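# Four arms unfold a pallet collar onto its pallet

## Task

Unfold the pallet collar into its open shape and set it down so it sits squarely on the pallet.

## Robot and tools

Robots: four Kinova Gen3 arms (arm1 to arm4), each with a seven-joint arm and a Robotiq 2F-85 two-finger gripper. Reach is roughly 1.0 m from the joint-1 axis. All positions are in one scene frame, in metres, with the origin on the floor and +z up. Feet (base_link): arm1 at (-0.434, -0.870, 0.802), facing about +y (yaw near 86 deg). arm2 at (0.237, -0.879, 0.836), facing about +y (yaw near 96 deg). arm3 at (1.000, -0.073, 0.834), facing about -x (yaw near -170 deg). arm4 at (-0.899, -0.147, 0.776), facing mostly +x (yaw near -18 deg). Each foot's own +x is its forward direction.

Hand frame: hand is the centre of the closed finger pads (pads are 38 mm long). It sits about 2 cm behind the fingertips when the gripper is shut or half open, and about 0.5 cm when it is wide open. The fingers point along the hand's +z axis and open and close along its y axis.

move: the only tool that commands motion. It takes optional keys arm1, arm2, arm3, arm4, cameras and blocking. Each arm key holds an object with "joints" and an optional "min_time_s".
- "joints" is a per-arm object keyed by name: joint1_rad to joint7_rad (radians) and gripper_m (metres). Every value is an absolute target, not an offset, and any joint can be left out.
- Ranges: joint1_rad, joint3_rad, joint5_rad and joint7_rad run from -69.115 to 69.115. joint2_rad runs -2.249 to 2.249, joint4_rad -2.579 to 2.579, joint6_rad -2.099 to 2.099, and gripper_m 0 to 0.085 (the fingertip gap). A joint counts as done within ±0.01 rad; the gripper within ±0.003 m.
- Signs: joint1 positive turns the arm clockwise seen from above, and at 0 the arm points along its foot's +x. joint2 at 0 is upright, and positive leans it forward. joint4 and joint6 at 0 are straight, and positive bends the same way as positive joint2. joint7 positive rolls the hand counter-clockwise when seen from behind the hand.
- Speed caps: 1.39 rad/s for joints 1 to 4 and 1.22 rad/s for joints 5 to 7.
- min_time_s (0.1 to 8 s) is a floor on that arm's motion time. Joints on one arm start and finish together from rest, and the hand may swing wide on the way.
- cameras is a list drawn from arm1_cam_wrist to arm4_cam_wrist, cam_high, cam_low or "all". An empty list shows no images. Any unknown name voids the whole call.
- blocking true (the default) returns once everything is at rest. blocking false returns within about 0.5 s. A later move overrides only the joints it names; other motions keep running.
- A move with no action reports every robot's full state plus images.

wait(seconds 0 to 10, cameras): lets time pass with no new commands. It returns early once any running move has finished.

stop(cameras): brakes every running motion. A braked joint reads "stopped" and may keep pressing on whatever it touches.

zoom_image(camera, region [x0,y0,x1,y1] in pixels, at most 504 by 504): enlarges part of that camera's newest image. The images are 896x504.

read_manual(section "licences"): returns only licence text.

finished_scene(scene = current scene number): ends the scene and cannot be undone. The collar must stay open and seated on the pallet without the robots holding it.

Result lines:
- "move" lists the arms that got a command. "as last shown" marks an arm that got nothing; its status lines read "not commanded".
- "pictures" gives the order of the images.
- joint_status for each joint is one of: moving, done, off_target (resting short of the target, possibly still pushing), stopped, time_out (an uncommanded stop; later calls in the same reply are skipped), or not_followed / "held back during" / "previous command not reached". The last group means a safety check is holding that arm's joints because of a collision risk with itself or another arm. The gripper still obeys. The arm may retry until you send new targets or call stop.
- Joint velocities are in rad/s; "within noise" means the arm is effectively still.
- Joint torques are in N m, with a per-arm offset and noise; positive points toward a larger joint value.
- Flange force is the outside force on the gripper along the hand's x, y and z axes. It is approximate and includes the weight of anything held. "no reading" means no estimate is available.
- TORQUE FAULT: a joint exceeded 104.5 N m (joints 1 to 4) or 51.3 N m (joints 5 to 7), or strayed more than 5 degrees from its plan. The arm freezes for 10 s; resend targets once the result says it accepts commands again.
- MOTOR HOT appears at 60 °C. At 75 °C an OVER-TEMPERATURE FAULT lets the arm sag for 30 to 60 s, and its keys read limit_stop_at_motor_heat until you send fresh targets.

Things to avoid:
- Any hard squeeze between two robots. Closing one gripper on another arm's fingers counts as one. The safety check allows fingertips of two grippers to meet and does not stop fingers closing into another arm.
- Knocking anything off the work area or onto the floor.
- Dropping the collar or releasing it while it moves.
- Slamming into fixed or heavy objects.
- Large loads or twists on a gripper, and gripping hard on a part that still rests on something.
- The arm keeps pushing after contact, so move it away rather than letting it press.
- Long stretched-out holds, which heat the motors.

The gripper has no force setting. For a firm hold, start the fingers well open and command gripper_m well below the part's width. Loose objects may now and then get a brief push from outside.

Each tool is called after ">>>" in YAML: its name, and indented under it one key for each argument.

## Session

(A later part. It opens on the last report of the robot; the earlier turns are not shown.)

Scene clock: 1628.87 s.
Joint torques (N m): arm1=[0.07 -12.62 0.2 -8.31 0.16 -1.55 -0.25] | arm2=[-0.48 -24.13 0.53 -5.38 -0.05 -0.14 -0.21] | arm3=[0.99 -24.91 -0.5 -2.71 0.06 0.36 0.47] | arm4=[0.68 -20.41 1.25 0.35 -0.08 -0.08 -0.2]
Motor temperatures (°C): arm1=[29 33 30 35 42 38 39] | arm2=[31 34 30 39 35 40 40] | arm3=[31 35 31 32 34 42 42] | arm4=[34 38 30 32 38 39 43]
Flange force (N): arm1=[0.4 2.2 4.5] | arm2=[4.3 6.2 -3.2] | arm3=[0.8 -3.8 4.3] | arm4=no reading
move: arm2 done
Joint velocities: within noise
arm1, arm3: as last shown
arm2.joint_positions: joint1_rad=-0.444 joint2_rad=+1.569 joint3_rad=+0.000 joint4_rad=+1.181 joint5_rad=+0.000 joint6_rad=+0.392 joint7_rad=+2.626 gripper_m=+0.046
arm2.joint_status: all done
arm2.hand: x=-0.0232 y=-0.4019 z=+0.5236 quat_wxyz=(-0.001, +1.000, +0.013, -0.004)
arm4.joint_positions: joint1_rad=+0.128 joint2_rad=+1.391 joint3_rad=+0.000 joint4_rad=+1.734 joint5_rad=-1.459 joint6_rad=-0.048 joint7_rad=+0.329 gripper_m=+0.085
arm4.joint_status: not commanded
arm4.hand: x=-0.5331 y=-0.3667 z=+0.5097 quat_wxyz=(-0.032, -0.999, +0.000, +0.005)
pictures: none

>>> move:
  arm2: {"joints": {"joint2_rad": 1.6126, "joint4_rad": 1.1378, "joint6_rad": 0.391}, "min_time_s": 2}

>>> move:
  arm2: {"joints": {"gripper_m": 0.032}}

>>> move:
  arm2: {"joints": {"gripper_m": 0.024}}

>>> move:
  arm2: {"joints": {"gripper_m": 0.013}}
  cameras: ["arm2_cam_wrist", "arm3_cam_wrist", "arm4_cam_wrist", "cam_low"]

Scene clock: 1644.97 s.
Joint torques (N m): arm1=[0.12 -12.5 0.15 -8.39 0.15 -1.56 -0.23] | arm2=[-0.47 -24.08 0.55 -5.41 -0.05 -0.11 -0.19] | arm3=[0.97 -24.9 -0.49 -2.75 0.05 0.35 0.46] | arm4=[0.66 -20.52 1.28 0.31 -0.03 -0.13 -0.17]
Motor temperatures (°C): arm1=[29 33 30 35 42 38 39] | arm2=[31 34 30 39 35 40 40] | arm3=[31 35 31 32 34 42 42] | arm4=[34 38 30 32 38 39 43]
Flange force (N): arm1=[0.0 1.7 4.1] | arm2=[4.5 6.6 -3.7] | arm3=[0.7 -3.6 4.2] | arm4=no reading
move: arm2 done
Joint velocities: within noise
arm1.joint_positions: joint1_rad=+0.000 joint2_rad=+0.155 joint3_rad=+0.000 joint4_rad=+2.190 joint5_rad=+0.000 joint6_rad=+0.305 joint7_rad=-1.571 gripper_m=+0.085
arm1.joint_status: not commanded
arm1.hand: x=-0.3775 y=-0.4371 z=+1.0103 quat_wxyz=(+0.171, -0.709, -0.660, -0.176)
arm2.joint_positions: joint1_rad=-0.444 joint2_rad=+1.613 joint3_rad=+0.000 joint4_rad=+1.138 joint5_rad=+0.000 joint6_rad=+0.391 joint7_rad=+2.626 gripper_m=+0.046
arm2.joint_status: all done
arm2.hand: x=-0.0230 y=-0.4023 z=+0.5050 quat_wxyz=(-0.001, +1.000, +0.013, -0.004)
arm3: as last shown
arm4.joint_positions: joint1_rad=+0.128 joint2_rad=+1.391 joint3_rad=+0.000 joint4_rad=+1.734 joint5_rad=-1.459 joint6_rad=-0.048 joint7_rad=+0.329 gripper_m=+0.085
arm4.joint_status: not commanded
arm4.hand: x=-0.5331 y=-0.3667 z=+0.5097 quat_wxyz=(-0.032, -0.999, +0.000, +0.005)
pictures: none

Scene clock: 1645.63 s.
Joint torques (N m): arm1=[0.12 -12.5 0.2 -8.34 0.18 -1.54 -0.24] | arm2=[-1.48 -22.97 -0.55 -4.01 -0.26 0.64 -0.16] | arm3=[0.95 -24.94 -0.49 -2.73 0.04 0.36 0.45] | arm4=[0.68 -20.52 1.18 0.26 -0.08 -0.1 -0.16]
Motor temperatures (°C): arm1=[29 33 30 35 42 38 39] | arm2=[31 34 30 39 35 40 40] | arm3=[31 35 31 32 34 42 42] | arm4=[34 38 30 32 38 39 43]
Flange force (N): arm1=[0.2 1.9 4.2] | arm2=[4.9 3.4 -2.9] | arm3=[0.8 -3.7 4.3] | arm4=no reading
move: arm2 done
Joint velocities: within noise
arm1, arm3: as last shown
arm2.joint_positions: joint1_rad=-0.444 joint2_rad=+1.613 joint3_rad=+0.000 joint4_rad=+1.138 joint5_rad=+0.000 joint6_rad=+0.391 joint7_rad=+2.626 gripper_m=+0.032
arm2.joint_status: all done
arm2.hand: x=-0.0230 y=-0.4023 z=+0.5050 quat_wxyz=(-0.001, +1.000, +0.013, -0.004)
arm4.joint_positions: joint1_rad=+0.128 joint2_rad=+1.391 joint3_rad=+0.000 joint4_rad=+1.734 joint5_rad=-1.459 joint6_rad=-0.048 joint7_rad=+0.329 gripper_m=+0.085
arm4.joint_status: not commanded
arm4.hand: x=-0.5331 y=-0.3667 z=+0.5097 quat_wxyz=(-0.032, -0.999, +0.000, +0.005)
pictures: none

Scene clock: 1646.23 s.
Joint torques (N m): arm1=[0.21 -12.49 0.22 -8.36 0.16 -1.55 -0.2] | arm2=[-1.26 -21.24 -0.46 -3.24 -0.22 0.88 -0.17] | arm3=[0.95 -24.92 -0.47 -2.74 0.03 0.35 0.47] | arm4=[0.68 -20.52 1.2 0.28 -0.08 -0.08 -0.17]
Motor temperatures (°C): arm1=[29 33 30 35 42 38 39] | arm2=[31 34 30 39 35 40 40] | arm3=[31 35 31 32 34 42 42] | arm4=[34 38 30 32 38 39 43]
Flange force (N): arm1=[0.1 1.2 4.1] | arm2=[4.2 2.8 -5.2] | arm3=[0.7 -3.6 4.2] | arm4=no reading
move: arm2 done
Joint velocities: within noise
arm1, arm3: as last shown
arm2.joint_positions: joint1_rad=-0.444 joint2_rad=+1.613 joint3_rad=+0.000 joint4_rad=+1.138 joint5_rad=+0.000 joint6_rad=+0.391 joint7_rad=+2.626 gripper_m=+0.024
arm2.joint_status: all done
arm2.hand: x=-0.0230 y=-0.4023 z=+0.5050 quat_wxyz=(-0.001, +1.000, +0.013, -0.004)
arm4.joint_positions: joint1_rad=+0.128 joint2_rad=+1.391 joint3_rad=+0.000 joint4_rad=+1.734 joint5_rad=-1.459 joint6_rad=-0.048 joint7_rad=+0.329 gripper_m=+0.085
arm4.joint_status: not commanded
arm4.hand: x=-0.5331 y=-0.3667 z=+0.5097 quat_wxyz=(-0.032, -0.999, +0.000, +0.005)
pictures: none

Scene clock: 1646.90 s.
Joint torques (N m): arm1=[0.15 -12.54 0.14 -8.34 0.15 -1.54 -0.25] | arm2=[-2.58 -20.68 -1.2 -1.9 0.62 1.79 1.12] | arm3=[1.02 -24.9 -0.46 -2.72 0.04 0.34 0.47] | arm4=[0.72 -20.45 1.25 0.38 -0.12 -0.13 -0.19]
Motor temperatures (°C): arm1=[29 33 30 35 42 38 39] | arm2=[31 34 30 39 35 40 40] | arm3=[31 35 31 32 34 42 42] | arm4=[34 38 30 32 38 39 43]
Flange force (N): arm1=[0.2 1.6 4.3] | arm2=[3.2 0.7 -3.2] | arm3=[0.8 -3.8 4.2] | arm4=no reading
move: arm2 off_target
Joint velocities: within noise
arm1, arm3: as last shown
arm2.joint_positions: joint1_rad=-0.444 joint2_rad=+1.613 joint3_rad=+0.000 joint4_rad=+1.138 joint5_rad=+0.000 joint6_rad=+0.391 joint7_rad=+2.626 gripper_m=+0.019
arm2.joint_status: gripper_m off_target (ended at +0.019, target +0.013)
arm2.hand: x=-0.0230 y=-0.4023 z=+0.5051 quat_wxyz=(-0.002, +1.000, +0.013, -0.004)
arm4.joint_positions: joint1_rad=+0.128 joint2_rad=+1.391 joint3_rad=+0.000 joint4_rad=+1.734 joint5_rad=-1.459 joint6_rad=-0.048 joint7_rad=+0.329 gripper_m=+0.085
arm4.joint_status: not commanded
arm4.hand: x=-0.5331 y=-0.3667 z=+0.5097 quat_wxyz=(-0.032, -0.999, +0.000, +0.005)

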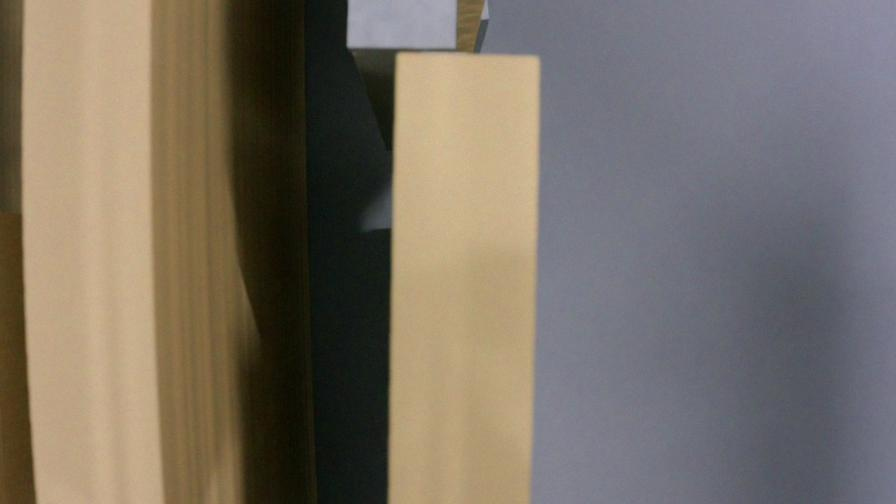

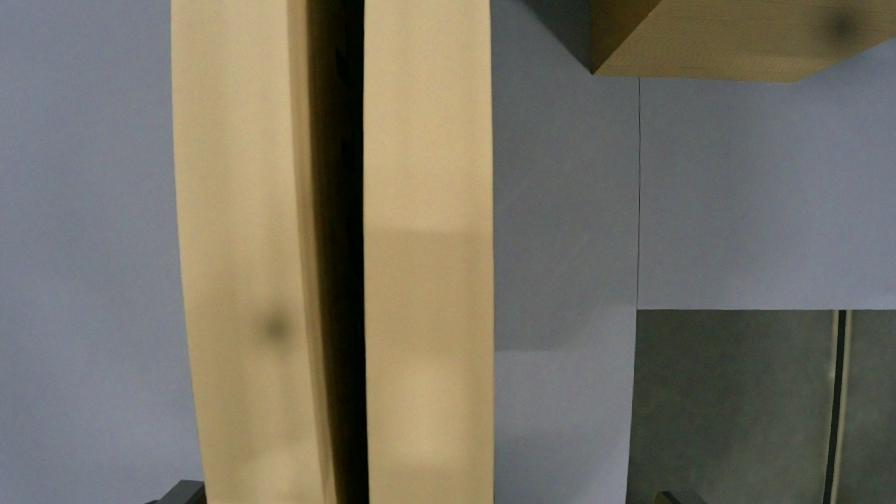

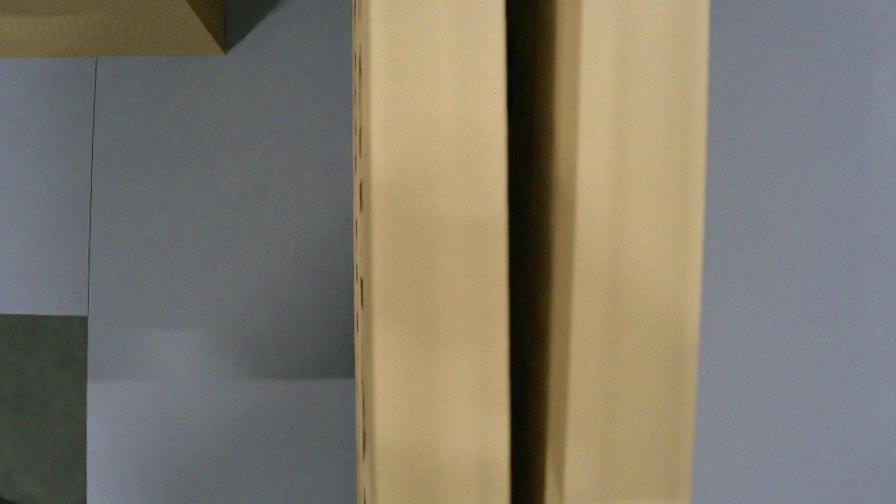

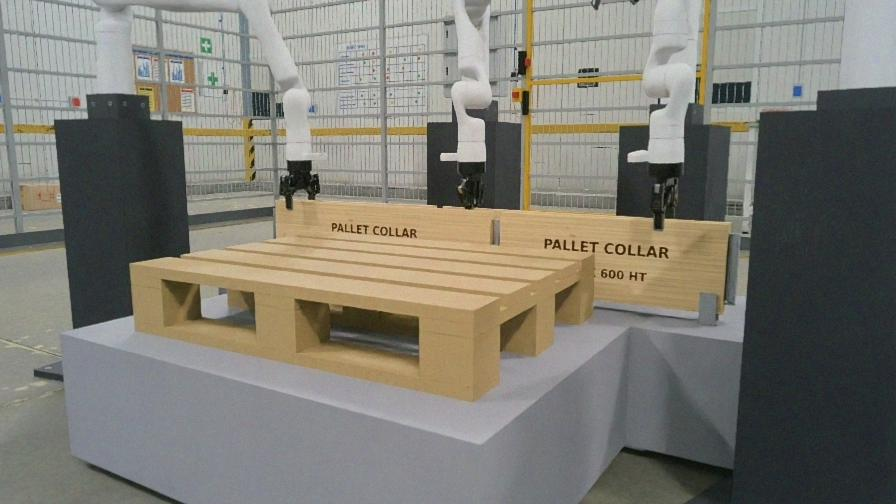

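>>> move:
  arm4: {"joints": {"joint1_rad": 0.1279, "joint2_rad": 1.1959, "joint3_rad": 0, "joint4_rad": 1.8573, "joint5_rad": 0, "joint6_rad": 0.0884, "joint7_rad": -1.131}, "min_time_s": 3}

>>> move:
  arm2: {"joints": {"joint1_rad": -0.4693, "joint2_rad": 1.5933, "joint4_rad": 1.2318, "joint6_rad": 0.3165, "joint7_rad": 2.6011}, "min_time_s": 2}
  cameras: ["arm2_cam_wrist", "arm3_cam_wrist", "arm4_cam_wrist"]

Scene clock: 1744.50 s.
Joint torques (N m): arm1=[0.14 -12.49 0.11 -8.32 0.12 -1.59 -0.26] | arm2=[-3.04 -20.49 -1.67 -2.58 0.56 1.3 1.14] | arm3=[0.98 -24.91 -0.52 -2.75 0.05 0.35 0.46] | arm4=[0.61 -20.04 1.11 -0.18 -0.1 0.05 -0.17]
Motor temperatures (°C): arm1=[29 33 30 35 42 38 39] | arm2=[31 34 30 39 35 40 40] | arm3=[31 35 31 32 34 42 42] | arm4=[34 38 30 32 38 38 43]
Flange force (N): arm1=[0.3 1.6 4.0] | arm2=[4.6 1.7 -5.3] | arm3=[0.6 -3.7 4.2] | arm4=[1.9 0.6 2.3]
move: arm4 done
Joint velocities: within noise
arm1, arm2: as last shown
arm2.hand: x=-0.0230 y=-0.4023 z=+0.5050 quat_wxyz=(-0.001, +1.000, +0.013, -0.004)
arm3.joint_positions: joint1_rad=-0.378 joint2_rad=+1.605 joint3_rad=+0.000 joint4_rad=+1.158 joint5_rad=+0.000 joint6_rad=+0.379 joint7_rad=-2.122 gripper_m=+0.085
arm3.joint_status: not commanded
arm3.hand: x=+0.5297 y=-0.3319 z=+0.5007 quat_wxyz=(+0.000, +0.000, +1.000, +0.001)
arm4.joint_positions: joint1_rad=+0.128 joint2_rad=+1.196 joint3_rad=+0.000 joint4_rad=+1.857 joint5_rad=+0.000 joint6_rad=+0.088 joint7_rad=-1.131 gripper_m=+0.085
arm4.joint_status: all done
arm4.hand: x=-0.5322 y=-0.3499 z=+0.5891 quat_wxyz=(-0.006, -1.000, +0.000, +0.005)
pictures: none

Scene clock: 1746.80 s.
Joint torques (N m): arm1=[0.22 -12.53 0.08 -8.28 0.14 -1.55 -0.23] | arm2=[-7.19 -20.76 -6.94 0.07 -0.69 2.71 0.51] | arm3=[3.27 -22.48 1.78 -0.33 0.47 1.57 0.46] | arm4=[0.64 -19.94 1.12 -0.15 -0.13 0.04 -0.19]
Motor temperatures (°C): arm1=[29 33 30 35 42 38 39] | arm2=[31 34 30 39 35 40 40] | arm3=[31 35 31 32 34 42 42] | arm4=[34 38 30 32 38 38 43]
Flange force (N): arm1=[0.4 1.0 4.2] | arm2=[10.4 -7.6 1.8] | arm3=[2.0 -9.3 4.3] | arm4=[2.0 0.7 2.1]
move: arm2 done
Joint velocities: within noise
arm1, arm3, arm4: as last shown
arm2.joint_positions: joint1_rad=-0.469 joint2_rad=+1.593 joint3_rad=+0.000 joint4_rad=+1.232 joint5_rad=+0.000 joint6_rad=+0.316 joint7_rad=+2.601 gripper_m=+0.019
arm2.joint_status: all done
arm2.hand: x=-0.0231 y=-0.4273 z=+0.5049 quat_wxyz=(-0.001, +1.000, +0.013, -0.004)

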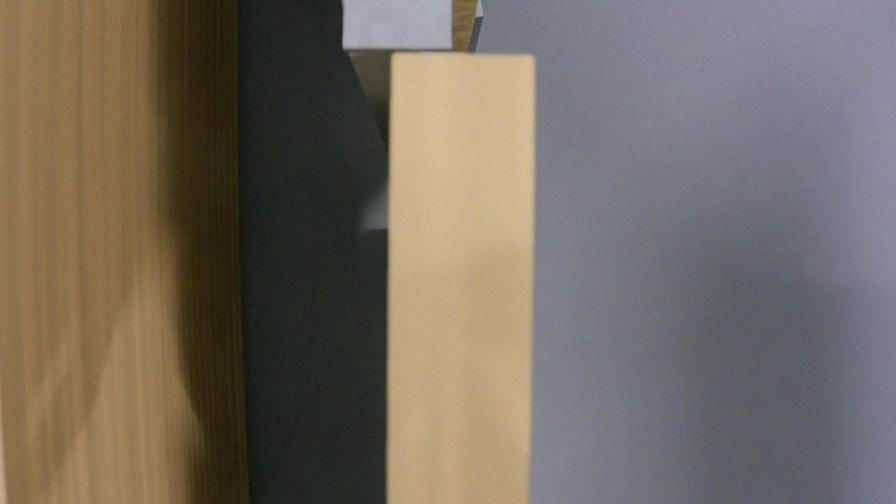

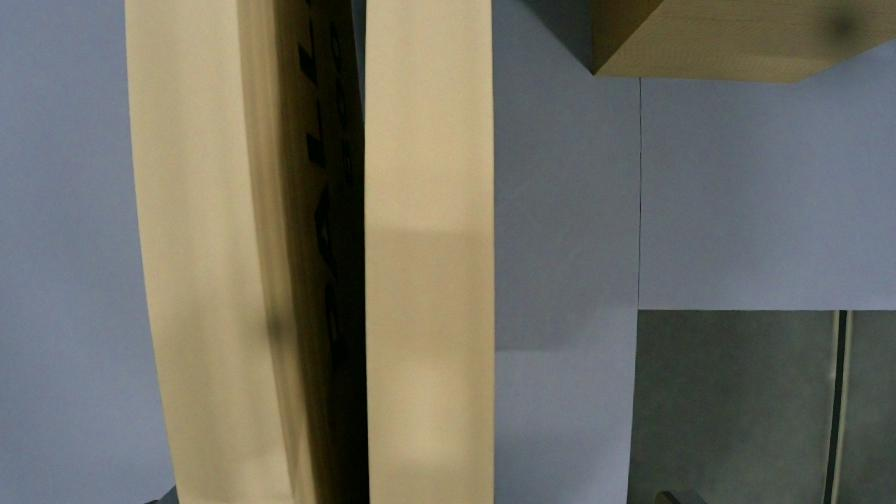

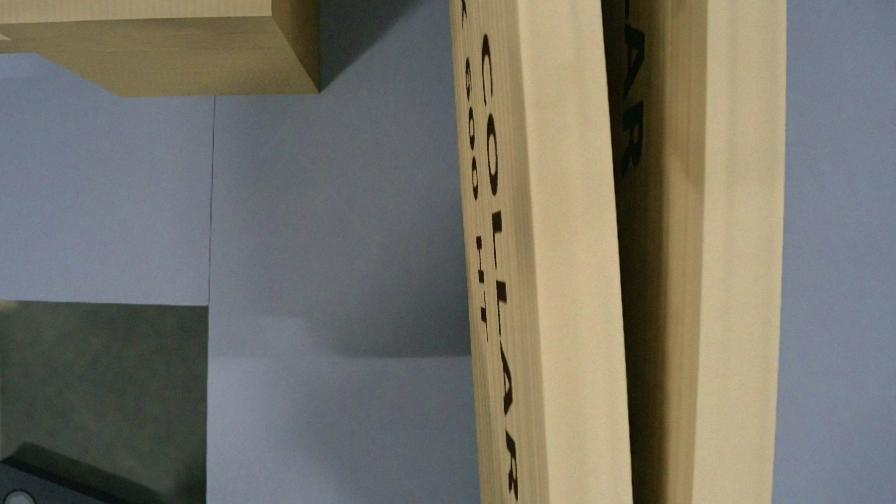

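>>> move:
  arm2: {"joints": {"joint1_rad": -0.4961, "joint2_rad": 1.5786, "joint4_rad": 1.3184, "joint6_rad": 0.2446, "joint7_rad": 2.5742}, "min_time_s": 2}

>>> move:
  arm2: {"joints": {"joint1_rad": -0.5255, "joint2_rad": 1.5673, "joint4_rad": 1.3984, "joint6_rad": 0.1759, "joint7_rad": 2.545}, "min_time_s": 2}
  cameras: ["arm2_cam_wrist", "arm3_cam_wrist", "arm4_cam_wrist", "cam_high"]

Scene clock: 1754.50 s.
Joint torques (N m): arm1=[0.08 -12.56 0.11 -8.38 0.15 -1.5 -0.22] | arm2=[-5.92 -20.3 -6.16 0.53 -0.73 2.65 -0.02] | arm3=[3.67 -21.29 2.21 0.58 0.57 2 0.48] | arm4=[0.67 -19.98 1.12 -0.28 -0.14 0.03 -0.23]
Motor temperatures (°C): arm1=[29 33 30 35 42 38 39] | arm2=[31 34 30 39 35 40 40] | arm3=[31 35 31 32 34 42 42] | arm4=[34 38 30 32 38 38 43]
Flange force (N): arm1=[0.0 1.7 4.5] | arm2=[9.6 -6.9 1.7] | arm3=[2.9 -10.7 3.7] | arm4=[1.7 0.5 2.0]
move: arm2 done
Joint velocities: within noise
arm1, arm3, arm4: as last shown
arm2.joint_positions: joint1_rad=-0.496 joint2_rad=+1.579 joint3_rad=+0.000 joint4_rad=+1.318 joint5_rad=+0.000 joint6_rad=+0.245 joint7_rad=+2.574 gripper_m=+0.019
arm2.joint_status: all done
arm2.hand: x=-0.0230 y=-0.4523 z=+0.5048 quat_wxyz=(-0.001, +1.000, +0.013, -0.004)
pictures: none

Scene clock: 1756.80 s.
Joint torques (N m): arm1=[0.13 -12.53 0.21 -8.32 0.16 -1.54 -0.24] | arm2=[-5.75 -24.02 -6.01 -0.85 -0.33 1.71 0.16] | arm3=[3.29 -22.39 1.82 -0.32 0.48 1.6 0.45] | arm4=[0.64 -19.95 1.06 -0.21 -0.09 0.01 -0.16]
Motor temperatures (°C): arm1=[29 33 30 35 42 38 39] | arm2=[31 34 30 39 35 40 40] | arm3=[31 35 31 32 34 42 42] | arm4=[34 38 30 32 38 38 43]
Flange force (N): arm1=[0.2 1.8 4.3] | arm2=[10.5 -4.9 7.3] | arm3=[1.9 -9.3 4.1] | arm4=[1.9 0.5 2.0]
move: arm2 done
Joint velocities: within noise
arm1, arm3, arm4: as last shown
arm2.joint_positions: joint1_rad=-0.525 joint2_rad=+1.567 joint3_rad=+0.000 joint4_rad=+1.398 joint5_rad=+0.000 joint6_rad=+0.176 joint7_rad=+2.545 gripper_m=+0.019
arm2.joint_status: all done
arm2.hand: x=-0.0232 y=-0.4772 z=+0.5050 quat_wxyz=(-0.001, +1.000, +0.013, -0.004)

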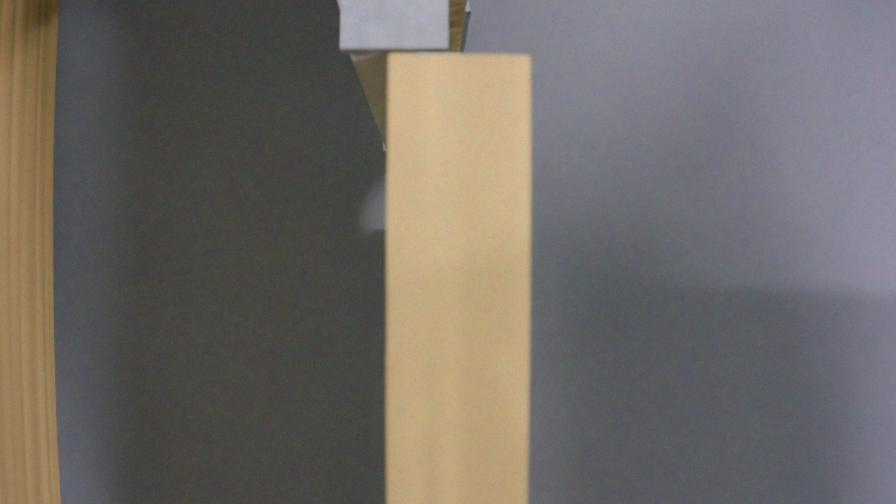

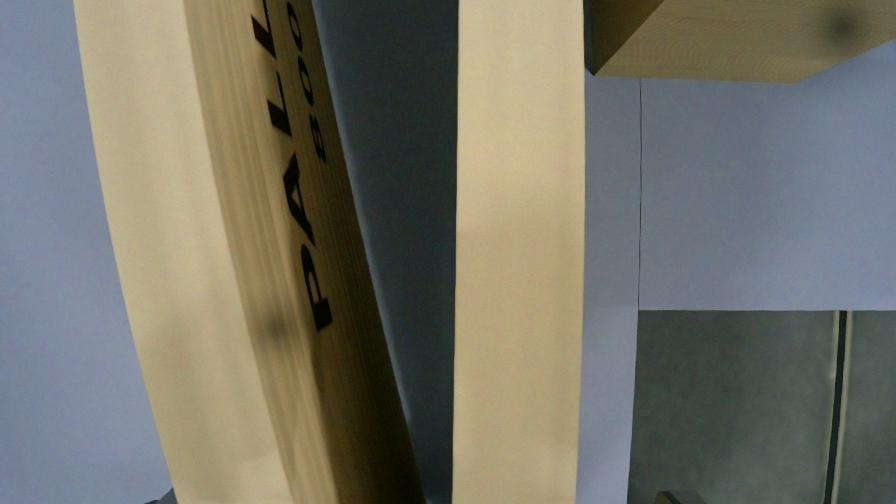

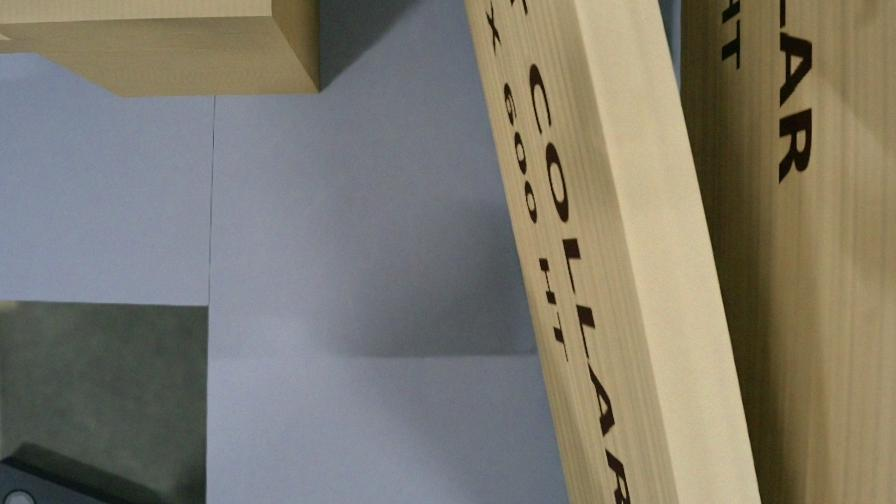

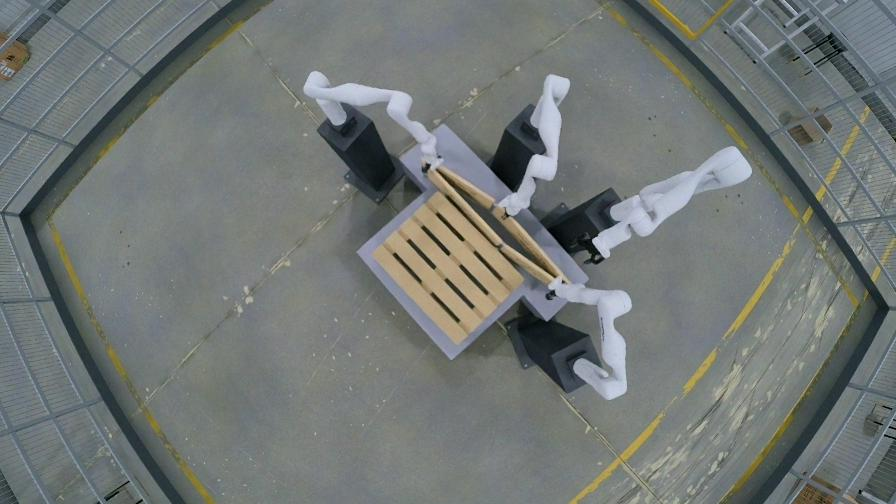

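>>> move:
  arm3: {"joints": {"joint2_rad": 1.4434, "joint4_rad": 1.3095, "joint6_rad": 0.3887}, "min_time_s": 2}
  cameras: ["arm4_cam_wrist", "arm3_cam_wrist"]

>>> zoom_image:
  camera: "arm4_cam_wrist"
  region: [440, 100, 840, 504]

Scene clock: 1803.73 s.
Joint torques (N m): arm1=[0.2 -12.5 0.21 -8.36 0.18 -1.57 -0.22] | arm2=[-4.23 -24.28 -3.98 -2.41 -0.18 0.85 0.14] | arm3=[0.98 -24.89 -0.5 -2.85 0.05 0.35 0.45] | arm4=[0.65 -20.03 1.13 -0.28 -0.07 0.01 -0.16]
Motor temperatures (°C): arm1=[29 33 30 35 42 38 39] | arm2=[31 36 30 39 35 40 40] | arm3=[31 35 31 32 34 42 42] | arm4=[34 39 30 32 38 38 43]
Flange force (N): arm1=[0.2 1.4 4.1] | arm2=[9.3 -0.8 4.2] | arm3=[0.6 -3.6 3.9] | arm4=[1.8 0.4 2.1]
move: arm3 done
Joint velocities: within noise
arm1.joint_positions: joint1_rad=+0.000 joint2_rad=+0.155 joint3_rad=+0.000 joint4_rad=+2.190 joint5_rad=+0.000 joint6_rad=+0.305 joint7_rad=-1.571 gripper_m=+0.085
arm1.joint_status: not commanded
arm1.hand: x=-0.3775 y=-0.4371 z=+1.0103 quat_wxyz=(+0.171, -0.709, -0.660, -0.176)
arm2, arm4: as last shown
arm3.joint_positions: joint1_rad=-0.378 joint2_rad=+1.443 joint3_rad=+0.000 joint4_rad=+1.309 joint5_rad=+0.000 joint6_rad=+0.389 joint7_rad=-2.122 gripper_m=+0.085
arm3.joint_status: all done
arm3.hand: x=+0.5298 y=-0.3320 z=+0.5696 quat_wxyz=(+0.000, +0.000, +1.000, +0.001)
pictures: arm3_cam_wrist, arm4_cam_wrist

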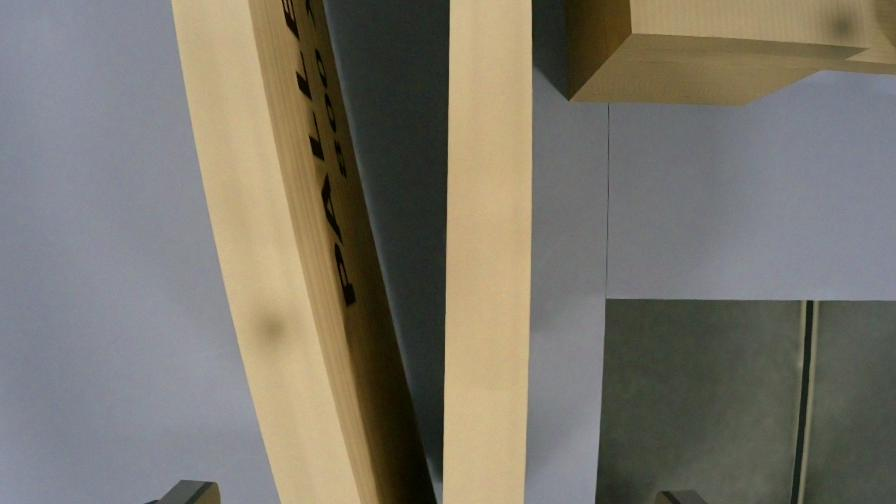

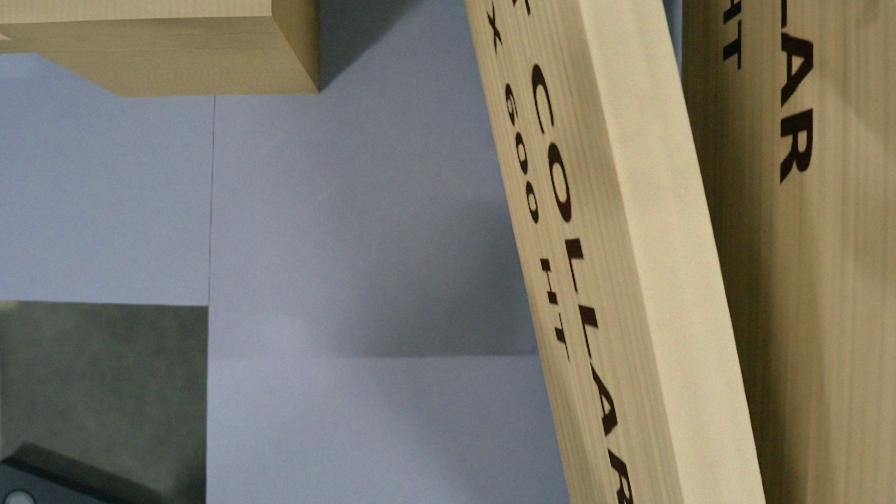

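Scaled by 1.248 from the camera's image (finer frame: 1280x720).

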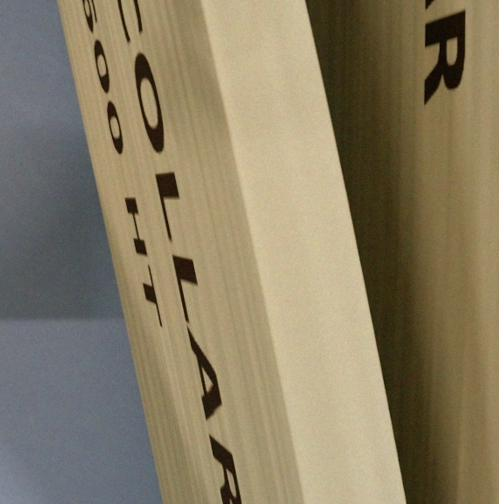

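>>> move:
  arm3: {"joints": {"joint1_rad": -0.3992, "joint2_rad": 1.5068, "joint4_rad": 1.0616, "joint6_rad": 0.5732, "joint7_rad": -1.925, "gripper_m": 0.038}, "min_time_s": 2}
  arm4: {"joints": {"joint1_rad": 0.2426, "joint2_rad": 1.2516, "joint4_rad": 1.6467, "joint6_rad": 0.2433, "joint7_rad": -0.8243, "gripper_m": 0.038}, "min_time_s": 2}
  cameras: ["arm4_cam_wrist", "arm3_cam_wrist"]

Scene clock: 1835.00 s.
Joint torques (N m): arm1=[0.13 -12.53 0.18 -8.36 0.17 -1.58 -0.2] | arm2=[-4.2 -24.27 -3.96 -2.4 -0.15 0.84 0.17] | arm3=[0.96 -26.5 -0.51 -4.26 0.04 0.37 0.46] | arm4=[0.67 -21.64 1.12 -1.54 -0.12 0.04 -0.18]
Motor temperatures (°C): arm1=[29 33 30 35 42 38 39] | arm2=[31 36 30 39 35 40 40] | arm3=[31 36 31 32 34 42 42] | arm4=[34 39 30 32 38 38 43]
Flange force (N): arm1=[0.2 1.6 4.2] | arm2=[9.2 -0.7 4.2] | arm3=[2.7 -3.7 4.1] | arm4=[1.9 1.5 1.9]
move: arm3 done; arm4 done
Joint velocities: within noise
arm1, arm2: as last shown
arm3.joint_positions: joint1_rad=-0.399 joint2_rad=+1.507 joint3_rad=+0.000 joint4_rad=+1.062 joint5_rad=+0.000 joint6_rad=+0.573 joint7_rad=-1.925 gripper_m=+0.038
arm3.joint_status: all done
arm3.hand: x=+0.4901 y=-0.3709 z=+0.5697 quat_wxyz=(+0.000, -0.108, +0.994, +0.001)
arm4.joint_positions: joint1_rad=+0.243 joint2_rad=+1.252 joint3_rad=+0.000 joint4_rad=+1.647 joint5_rad=+0.000 joint6_rad=+0.243 joint7_rad=-0.824 gripper_m=+0.038
arm4.joint_status: all done
arm4.hand: x=-0.5102 y=-0.4203 z=+0.5758 quat_wxyz=(-0.006, -0.995, -0.096, +0.005)
pictures: arm3_cam_wrist, arm4_cam_wrist

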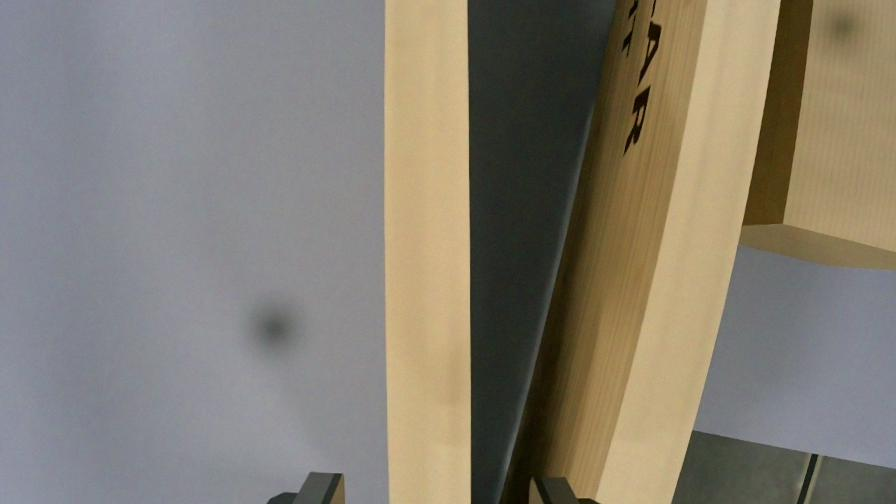

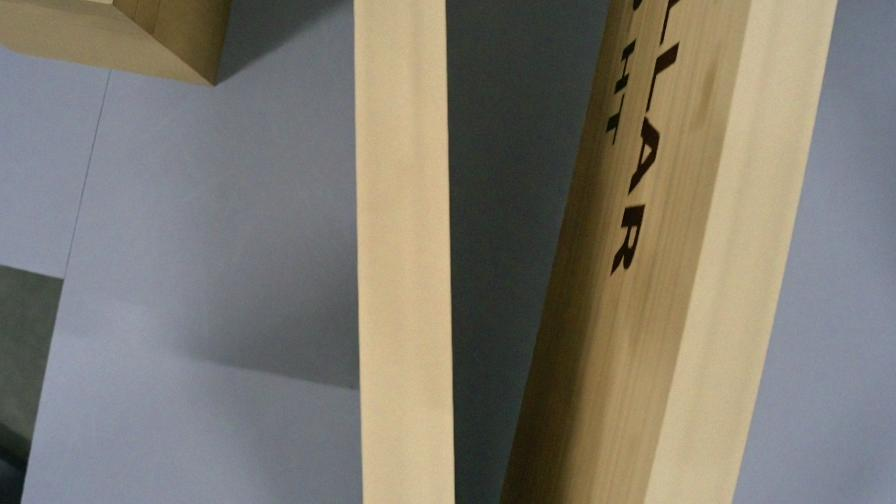

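>>> move:
  arm3: {"joints": {"joint1_rad": -0.3992, "joint2_rad": 1.6761, "joint4_rad": 0.887, "joint6_rad": 0.5785}, "min_time_s": 2.5}
  arm4: {"joints": {"joint1_rad": 0.2375, "joint2_rad": 1.4113, "joint4_rad": 1.5445, "joint6_rad": 0.1858, "joint7_rad": -0.813}, "min_time_s": 2.5}
  cameras: ["arm4_cam_wrist", "arm3_cam_wrist"]

Scene clock: 1850.30 s.
Joint torques (N m): arm1=[0.1 -12.5 0.25 -8.32 0.14 -1.56 -0.21] | arm2=[-4.2 -24.32 -3.94 -2.41 -0.16 0.86 0.14] | arm3=[0.92 -26.44 -0.52 -4.25 0.06 0.36 0.46] | arm4=[0.68 -21.97 1.11 -1.12 -0.09 0.06 -0.18]
Motor temperatures (°C): arm1=[29 33 30 35 42 38 39] | arm2=[31 36 30 39 35 40 40] | arm3=[31 36 31 32 34 42 42] | arm4=[34 39 30 32 38 38 43]
Flange force (N): arm1=[0.3 1.8 4.1] | arm2=[9.3 -0.7 4.3] | arm3=[3.5 -3.8 5.0] | arm4=[1.6 1.2 2.2]
move: arm3 done; arm4 done
Joint velocities: within noise
arm1, arm2: as last shown
arm3.joint_positions: joint1_rad=-0.399 joint2_rad=+1.676 joint3_rad=+0.000 joint4_rad=+0.887 joint5_rad=+0.000 joint6_rad=+0.579 joint7_rad=-1.925 gripper_m=+0.038
arm3.joint_status: all done
arm3.hand: x=+0.4902 y=-0.3707 z=+0.4995 quat_wxyz=(+0.000, -0.108, +0.994, +0.001)
arm4.joint_positions: joint1_rad=+0.237 joint2_rad=+1.411 joint3_rad=+0.000 joint4_rad=+1.545 joint5_rad=+0.000 joint6_rad=+0.186 joint7_rad=-0.813 gripper_m=+0.038
arm4.joint_status: all done
arm4.hand: x=-0.5110 y=-0.4183 z=+0.5067 quat_wxyz=(-0.006, -0.995, -0.104, +0.006)
pictures: arm3_cam_wrist, arm4_cam_wrist

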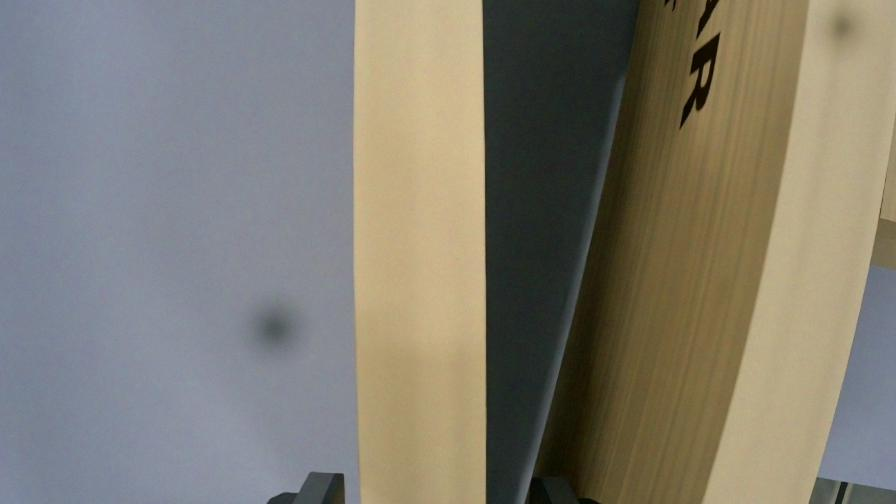

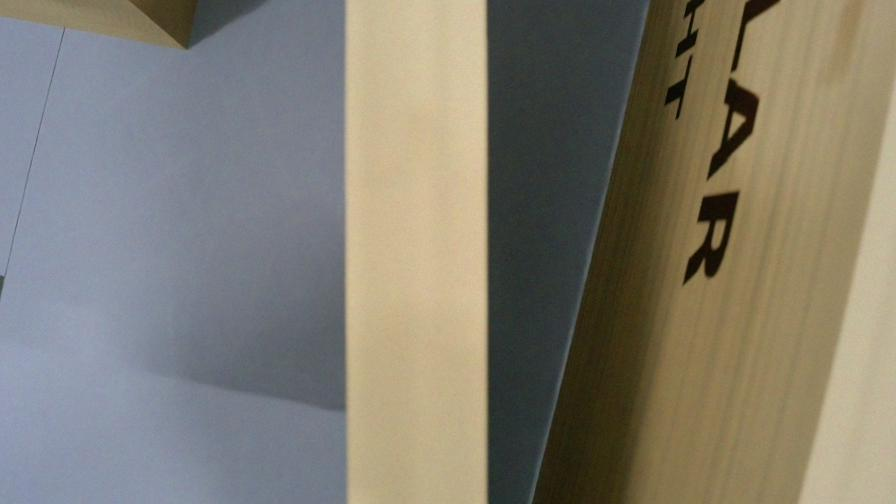

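>>> move:
  arm3: {"joints": {"gripper_m": 0.027}}
  arm4: {"joints": {"gripper_m": 0.027}}

>>> move:
  arm3: {"joints": {"gripper_m": 0.021}}
  arm4: {"joints": {"gripper_m": 0.021}}

>>> move:
  arm3: {"joints": {"gripper_m": 0.013}}
  arm4: {"joints": {"gripper_m": 0.013}}
  cameras: ["arm4_cam_wrist", "arm3_cam_wrist", "cam_low"]

Scene clock: 1866.97 s.
Joint torques (N m): arm1=[0.09 -12.53 0.08 -8.37 0.16 -1.55 -0.19] | arm2=[-4.21 -24.3 -3.99 -2.4 -0.15 0.86 0.15] | arm3=[0.97 -26.49 -0.49 -4.31 0.05 0.36 0.45] | arm4=[0.75 -21.99 1.15 -1.11 -0.08 0.02 -0.18]
Motor temperatures (°C): arm1=[29 33 30 35 42 38 39] | arm2=[31 36 30 39 35 40 40] | arm3=[31 35 31 32 34 42 42] | arm4=[34 39 30 32 38 38 43]
Flange force (N): arm1=[0.1 1.4 4.3] | arm2=[9.3 -0.7 4.3] | arm3=[3.2 -3.8 4.9] | arm4=[1.8 1.2 2.3]
move: arm3 done; arm4 done
Joint velocities: within noise
arm1, arm2: as last shown
arm3.joint_positions: joint1_rad=-0.399 joint2_rad=+1.676 joint3_rad=+0.000 joint4_rad=+0.887 joint5_rad=+0.000 joint6_rad=+0.579 joint7_rad=-1.925 gripper_m=+0.027
arm3.joint_status: all done
arm3.hand: x=+0.4902 y=-0.3707 z=+0.4995 quat_wxyz=(+0.000, -0.108, +0.994, +0.001)
arm4.joint_positions: joint1_rad=+0.237 joint2_rad=+1.411 joint3_rad=+0.000 joint4_rad=+1.545 joint5_rad=+0.000 joint6_rad=+0.186 joint7_rad=-0.813 gripper_m=+0.027
arm4.joint_status: all done
arm4.hand: x=-0.5110 y=-0.4183 z=+0.5067 quat_wxyz=(-0.006, -0.995, -0.104, +0.006)
pictures: none

Scene clock: 1867.53 s.
Joint torques (N m): arm1=[0.11 -12.59 0.16 -8.33 0.12 -1.58 -0.24] | arm2=[-4.11 -24.77 -3.96 -2.28 -0.3 1.02 0.02] | arm3=[5.05 -23.7 2.95 -2.65 1 1.09 0.39] | arm4=[2.19 -22.58 3.35 -5.06 -0.02 -2.35 -0.31]
Motor temperatures (°C): arm1=[29 33 30 35 42 38 39] | arm2=[31 36 30 39 35 40 40] | arm3=[31 35 31 32 34 42 42] | arm4=[34 39 30 32 38 38 43]
Flange force (N): arm1=[0.4 1.7 4.3] | arm2=[9.3 -0.9 5.7] | arm3=[2.6 -10.8 2.4] | arm4=[-0.7 -5.4 -4.8]
move: arm3 done; arm4 done
Joint velocities: within noise
arm1, arm2: as last shown
arm3.joint_positions: joint1_rad=-0.399 joint2_rad=+1.676 joint3_rad=+0.000 joint4_rad=+0.887 joint5_rad=+0.000 joint6_rad=+0.579 joint7_rad=-1.925 gripper_m=+0.021
arm3.joint_status: all done
arm3.hand: x=+0.4902 y=-0.3708 z=+0.4995 quat_wxyz=(+0.000, -0.108, +0.994, +0.001)
arm4.joint_positions: joint1_rad=+0.237 joint2_rad=+1.411 joint3_rad=+0.000 joint4_rad=+1.545 joint5_rad=+0.000 joint6_rad=+0.186 joint7_rad=-0.813 gripper_m=+0.021
arm4.joint_status: all done
arm4.hand: x=-0.5110 y=-0.4182 z=+0.5067 quat_wxyz=(-0.006, -0.995, -0.104, +0.006)
pictures: none

Scene clock: 1868.17 s.
Joint torques (N m): arm1=[0.12 -12.49 0.11 -8.35 0.14 -1.52 -0.25] | arm2=[-4.55 -24.09 -4.39 -1.49 -0.18 1.34 0.16] | arm3=[5 -22.46 1.11 -3.61 -0.56 0.02 -0.74] | arm4=[3.07 -18.36 4.84 -7.49 -0.24 -4.68 -0.86]
Motor temperatures (°C): arm1=[29 33 30 35 42 38 39] | arm2=[31 36 30 39 35 40 40] | arm3=[31 35 31 32 34 42 42] | arm4=[34 39 30 32 38 38 43]
Flange force (N): arm1=[0.1 1.7 4.2] | arm2=[9.0 -2.6 6.0] | arm3=[0.2 -7.9 -3.2] | arm4=[-2.4 -8.4 -20.2]
move: arm3 off_target; arm4 off_target
Joint velocities: within noise
arm1, arm2: as last shown
arm3.joint_positions: joint1_rad=-0.399 joint2_rad=+1.676 joint3_rad=+0.000 joint4_rad=+0.887 joint5_rad=+0.000 joint6_rad=+0.579 joint7_rad=-1.925 gripper_m=+0.019
arm3.joint_status: gripper_m off_target (ended at +0.019, target +0.013)
arm3.hand: x=+0.4901 y=-0.3707 z=+0.4995 quat_wxyz=(+0.000, -0.108, +0.994, +0.001)
arm4.joint_positions: joint1_rad=+0.237 joint2_rad=+1.411 joint3_rad=+0.000 joint4_rad=+1.545 joint5_rad=+0.000 joint6_rad=+0.186 joint7_rad=-0.813 gripper_m=+0.020
arm4.joint_status: gripper_m off_target (ended at +0.020, target +0.013)
arm4.hand: x=-0.5110 y=-0.4183 z=+0.5067 quat_wxyz=(-0.006, -0.995, -0.104, +0.006)
pictures: arm3_cam_wrist, arm4_cam_wrist, cam_low

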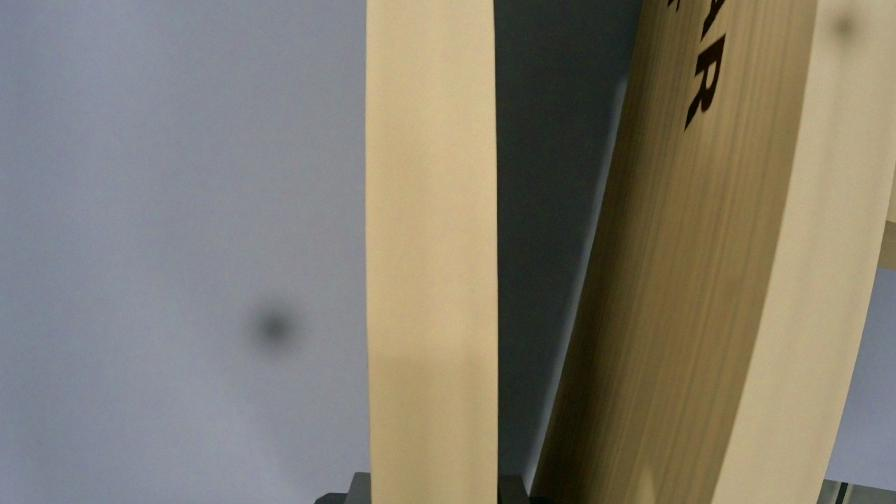

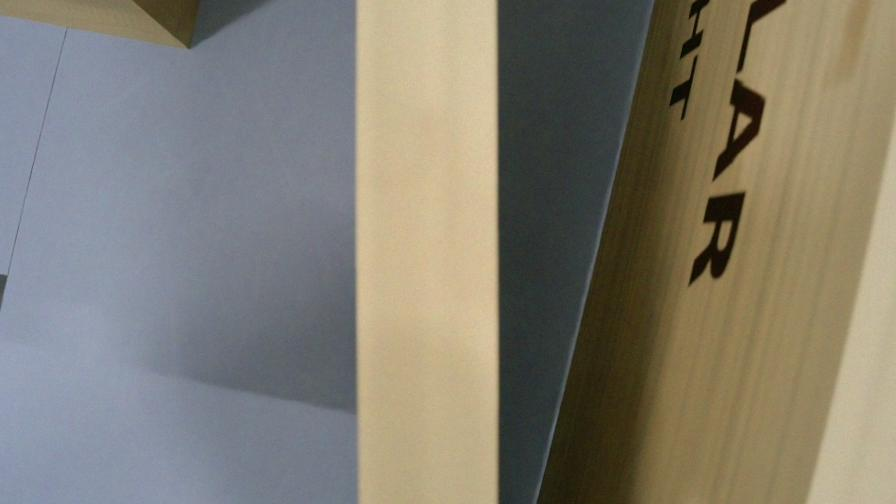

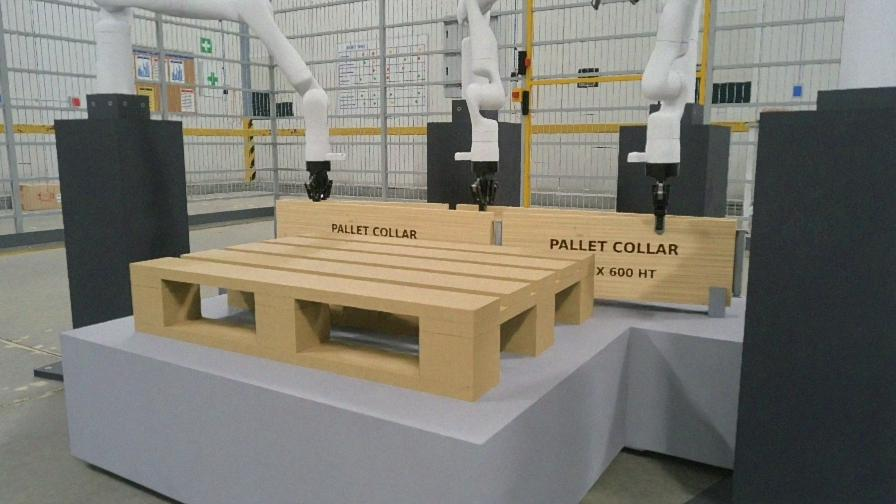

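>>> move:
  arm2: {"joints": {"gripper_m": 0.042}}

>>> move:
  arm2: {"joints": {"joint2_rad": 1.3801, "joint4_rad": 1.5615, "joint6_rad": 0.2}, "min_time_s": 2}

>>> move:
  arm2: {"joints": {"joint1_rad": -0.13, "joint2_rad": 0.155, "joint4_rad": 2.19, "joint6_rad": 0.305, "joint7_rad": 1.571}, "min_time_s": 3}
  cameras: ["arm2_cam_wrist", "arm1_cam_wrist"]

Scene clock: 1891.40 s.
Joint torques (N m): arm1=[0.23 -12.5 0.06 -8.36 0.16 -1.55 -0.24] | arm2=[-0.42 -22.32 0.58 -3.52 -0.07 -0.15 -0.18] | arm3=[3.89 -23.14 0.27 -3.81 -0.8 0.01 -0.73] | arm4=[3.5 -18.63 5.38 -7.89 -0.25 -4.95 -0.82]
Motor temperatures (°C): arm1=[29 33 30 35 42 38 39] | arm2=[31 36 30 38 35 40 40] | arm3=[31 35 31 32 34 42 42] | arm4=[34 39 30 32 38 39 43]
Flange force (N): arm1=[0.1 1.0 4.2] | arm2=[4.1 4.8 -3.1] | arm3=[0.9 -6.2 -2.1] | arm4=[-2.2 -9.4 -20.5]
move: arm2 done
Joint velocities: within noise
arm1, arm3, arm4: as last shown
arm2.joint_positions: joint1_rad=-0.526 joint2_rad=+1.567 joint3_rad=+0.000 joint4_rad=+1.398 joint5_rad=+0.000 joint6_rad=+0.176 joint7_rad=+2.545 gripper_m=+0.042
arm2.joint_status: all done
arm2.hand: x=-0.0232 y=-0.4772 z=+0.5050 quat_wxyz=(-0.001, +1.000, +0.013, -0.004)
arm3.hand: x=+0.4902 y=-0.3707 z=+0.4995 quat_wxyz=(+0.000, -0.108, +0.994, +0.001)
pictures: none

Scene clock: 1893.70 s.
Joint torques (N m): arm1=[0.1 -12.54 0.18 -8.32 0.13 -1.53 -0.2] | arm2=[-0.46 -22.15 0.57 -3.74 -0.07 -0.13 -0.17] | arm3=[3.88 -23.14 0.25 -3.81 -0.79 0 -0.74] | arm4=[3.5 -18.62 5.4 -7.92 -0.19 -4.93 -0.91]
Motor temperatures (°C): arm1=[29 33 30 35 42 38 39] | arm2=[31 36 30 38 35 40 40] | arm3=[31 35 31 32 34 42 42] | arm4=[34 39 30 32 38 39 43]
Flange force (N): arm1=[0.3 1.6 4.3] | arm2=[4.2 4.7 -2.0] | arm3=[0.9 -6.2 -2.1] | arm4=[-2.3 -9.4 -20.6]
move: arm2 done
Joint velocities: within noise
arm1, arm3, arm4: as last shown
arm2.joint_positions: joint1_rad=-0.525 joint2_rad=+1.380 joint3_rad=+0.000 joint4_rad=+1.562 joint5_rad=+0.000 joint6_rad=+0.200 joint7_rad=+2.545 gripper_m=+0.042
arm2.joint_status: all done
arm2.hand: x=-0.0224 y=-0.4776 z=+0.5847 quat_wxyz=(-0.001, +1.000, +0.013, -0.004)
pictures: none

Scene clock: 1897.00 s.
Joint torques (N m): arm1=[0.14 -12.56 0.12 -8.29 0.11 -1.57 -0.19] | arm2=[-0.4 -11.86 0.09 -9.89 -0.06 -1.44 -0.19] | arm3=[3.87 -23.16 0.23 -3.83 -0.79 0.02 -0.72] | arm4=[3.47 -18.72 5.34 -7.9 -0.22 -4.94 -0.89]
Motor temperatures (°C): arm1=[29 33 30 35 42 38 39] | arm2=[31 36 30 38 35 40 40] | arm3=[31 35 31 32 34 42 42] | arm4=[34 39 30 32 38 39 43]
Flange force (N): arm1=[0.4 1.1 4.2] | arm2=[5.8 -2.6 3.3] | arm3=[0.8 -6.1 -2.1] | arm4=[-2.3 -9.3 -20.3]
move: arm2 done
Joint velocities: within noise
arm1.joint_positions: joint1_rad=+0.000 joint2_rad=+0.155 joint3_rad=+0.000 joint4_rad=+2.190 joint5_rad=+0.000 joint6_rad=+0.305 joint7_rad=-1.571 gripper_m=+0.085
arm1.joint_status: not commanded
arm1.hand: x=-0.3775 y=-0.4371 z=+1.0103 quat_wxyz=(+0.171, -0.709, -0.660, -0.176)
arm2.joint_positions: joint1_rad=-0.130 joint2_rad=+0.155 joint3_rad=+0.000 joint4_rad=+2.190 joint5_rad=+0.000 joint6_rad=+0.305 joint7_rad=+1.571 gripper_m=+0.042
arm2.joint_status: all done
arm2.hand: x=+0.1643 y=-0.4486 z=+1.0444 quat_wxyz=(-0.150, +0.758, -0.604, -0.194)
arm3, arm4: as last shown
pictures: arm1_cam_wrist, arm2_cam_wrist

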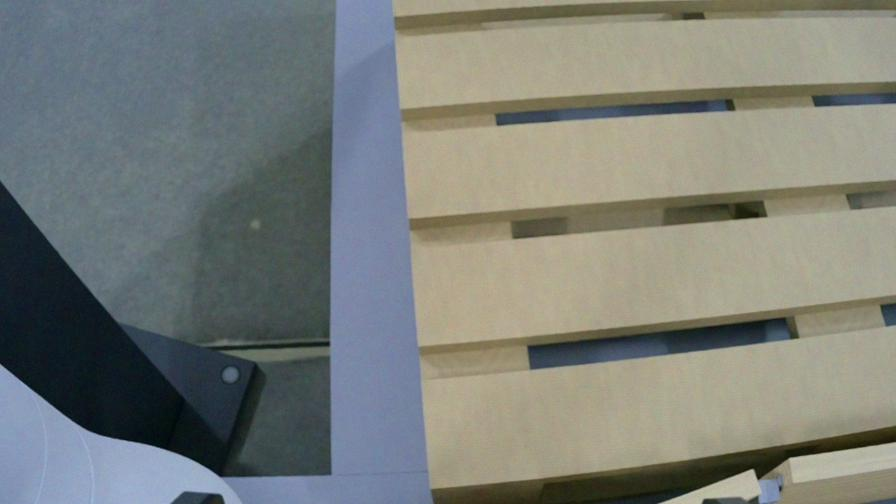

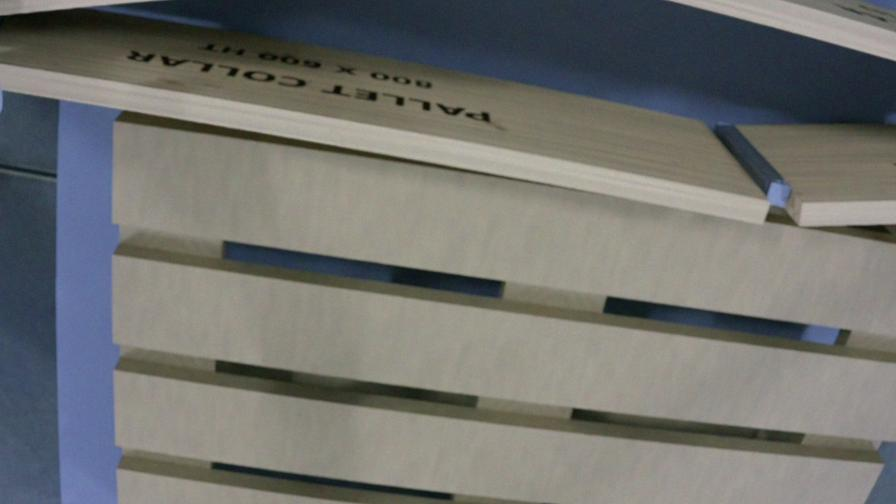

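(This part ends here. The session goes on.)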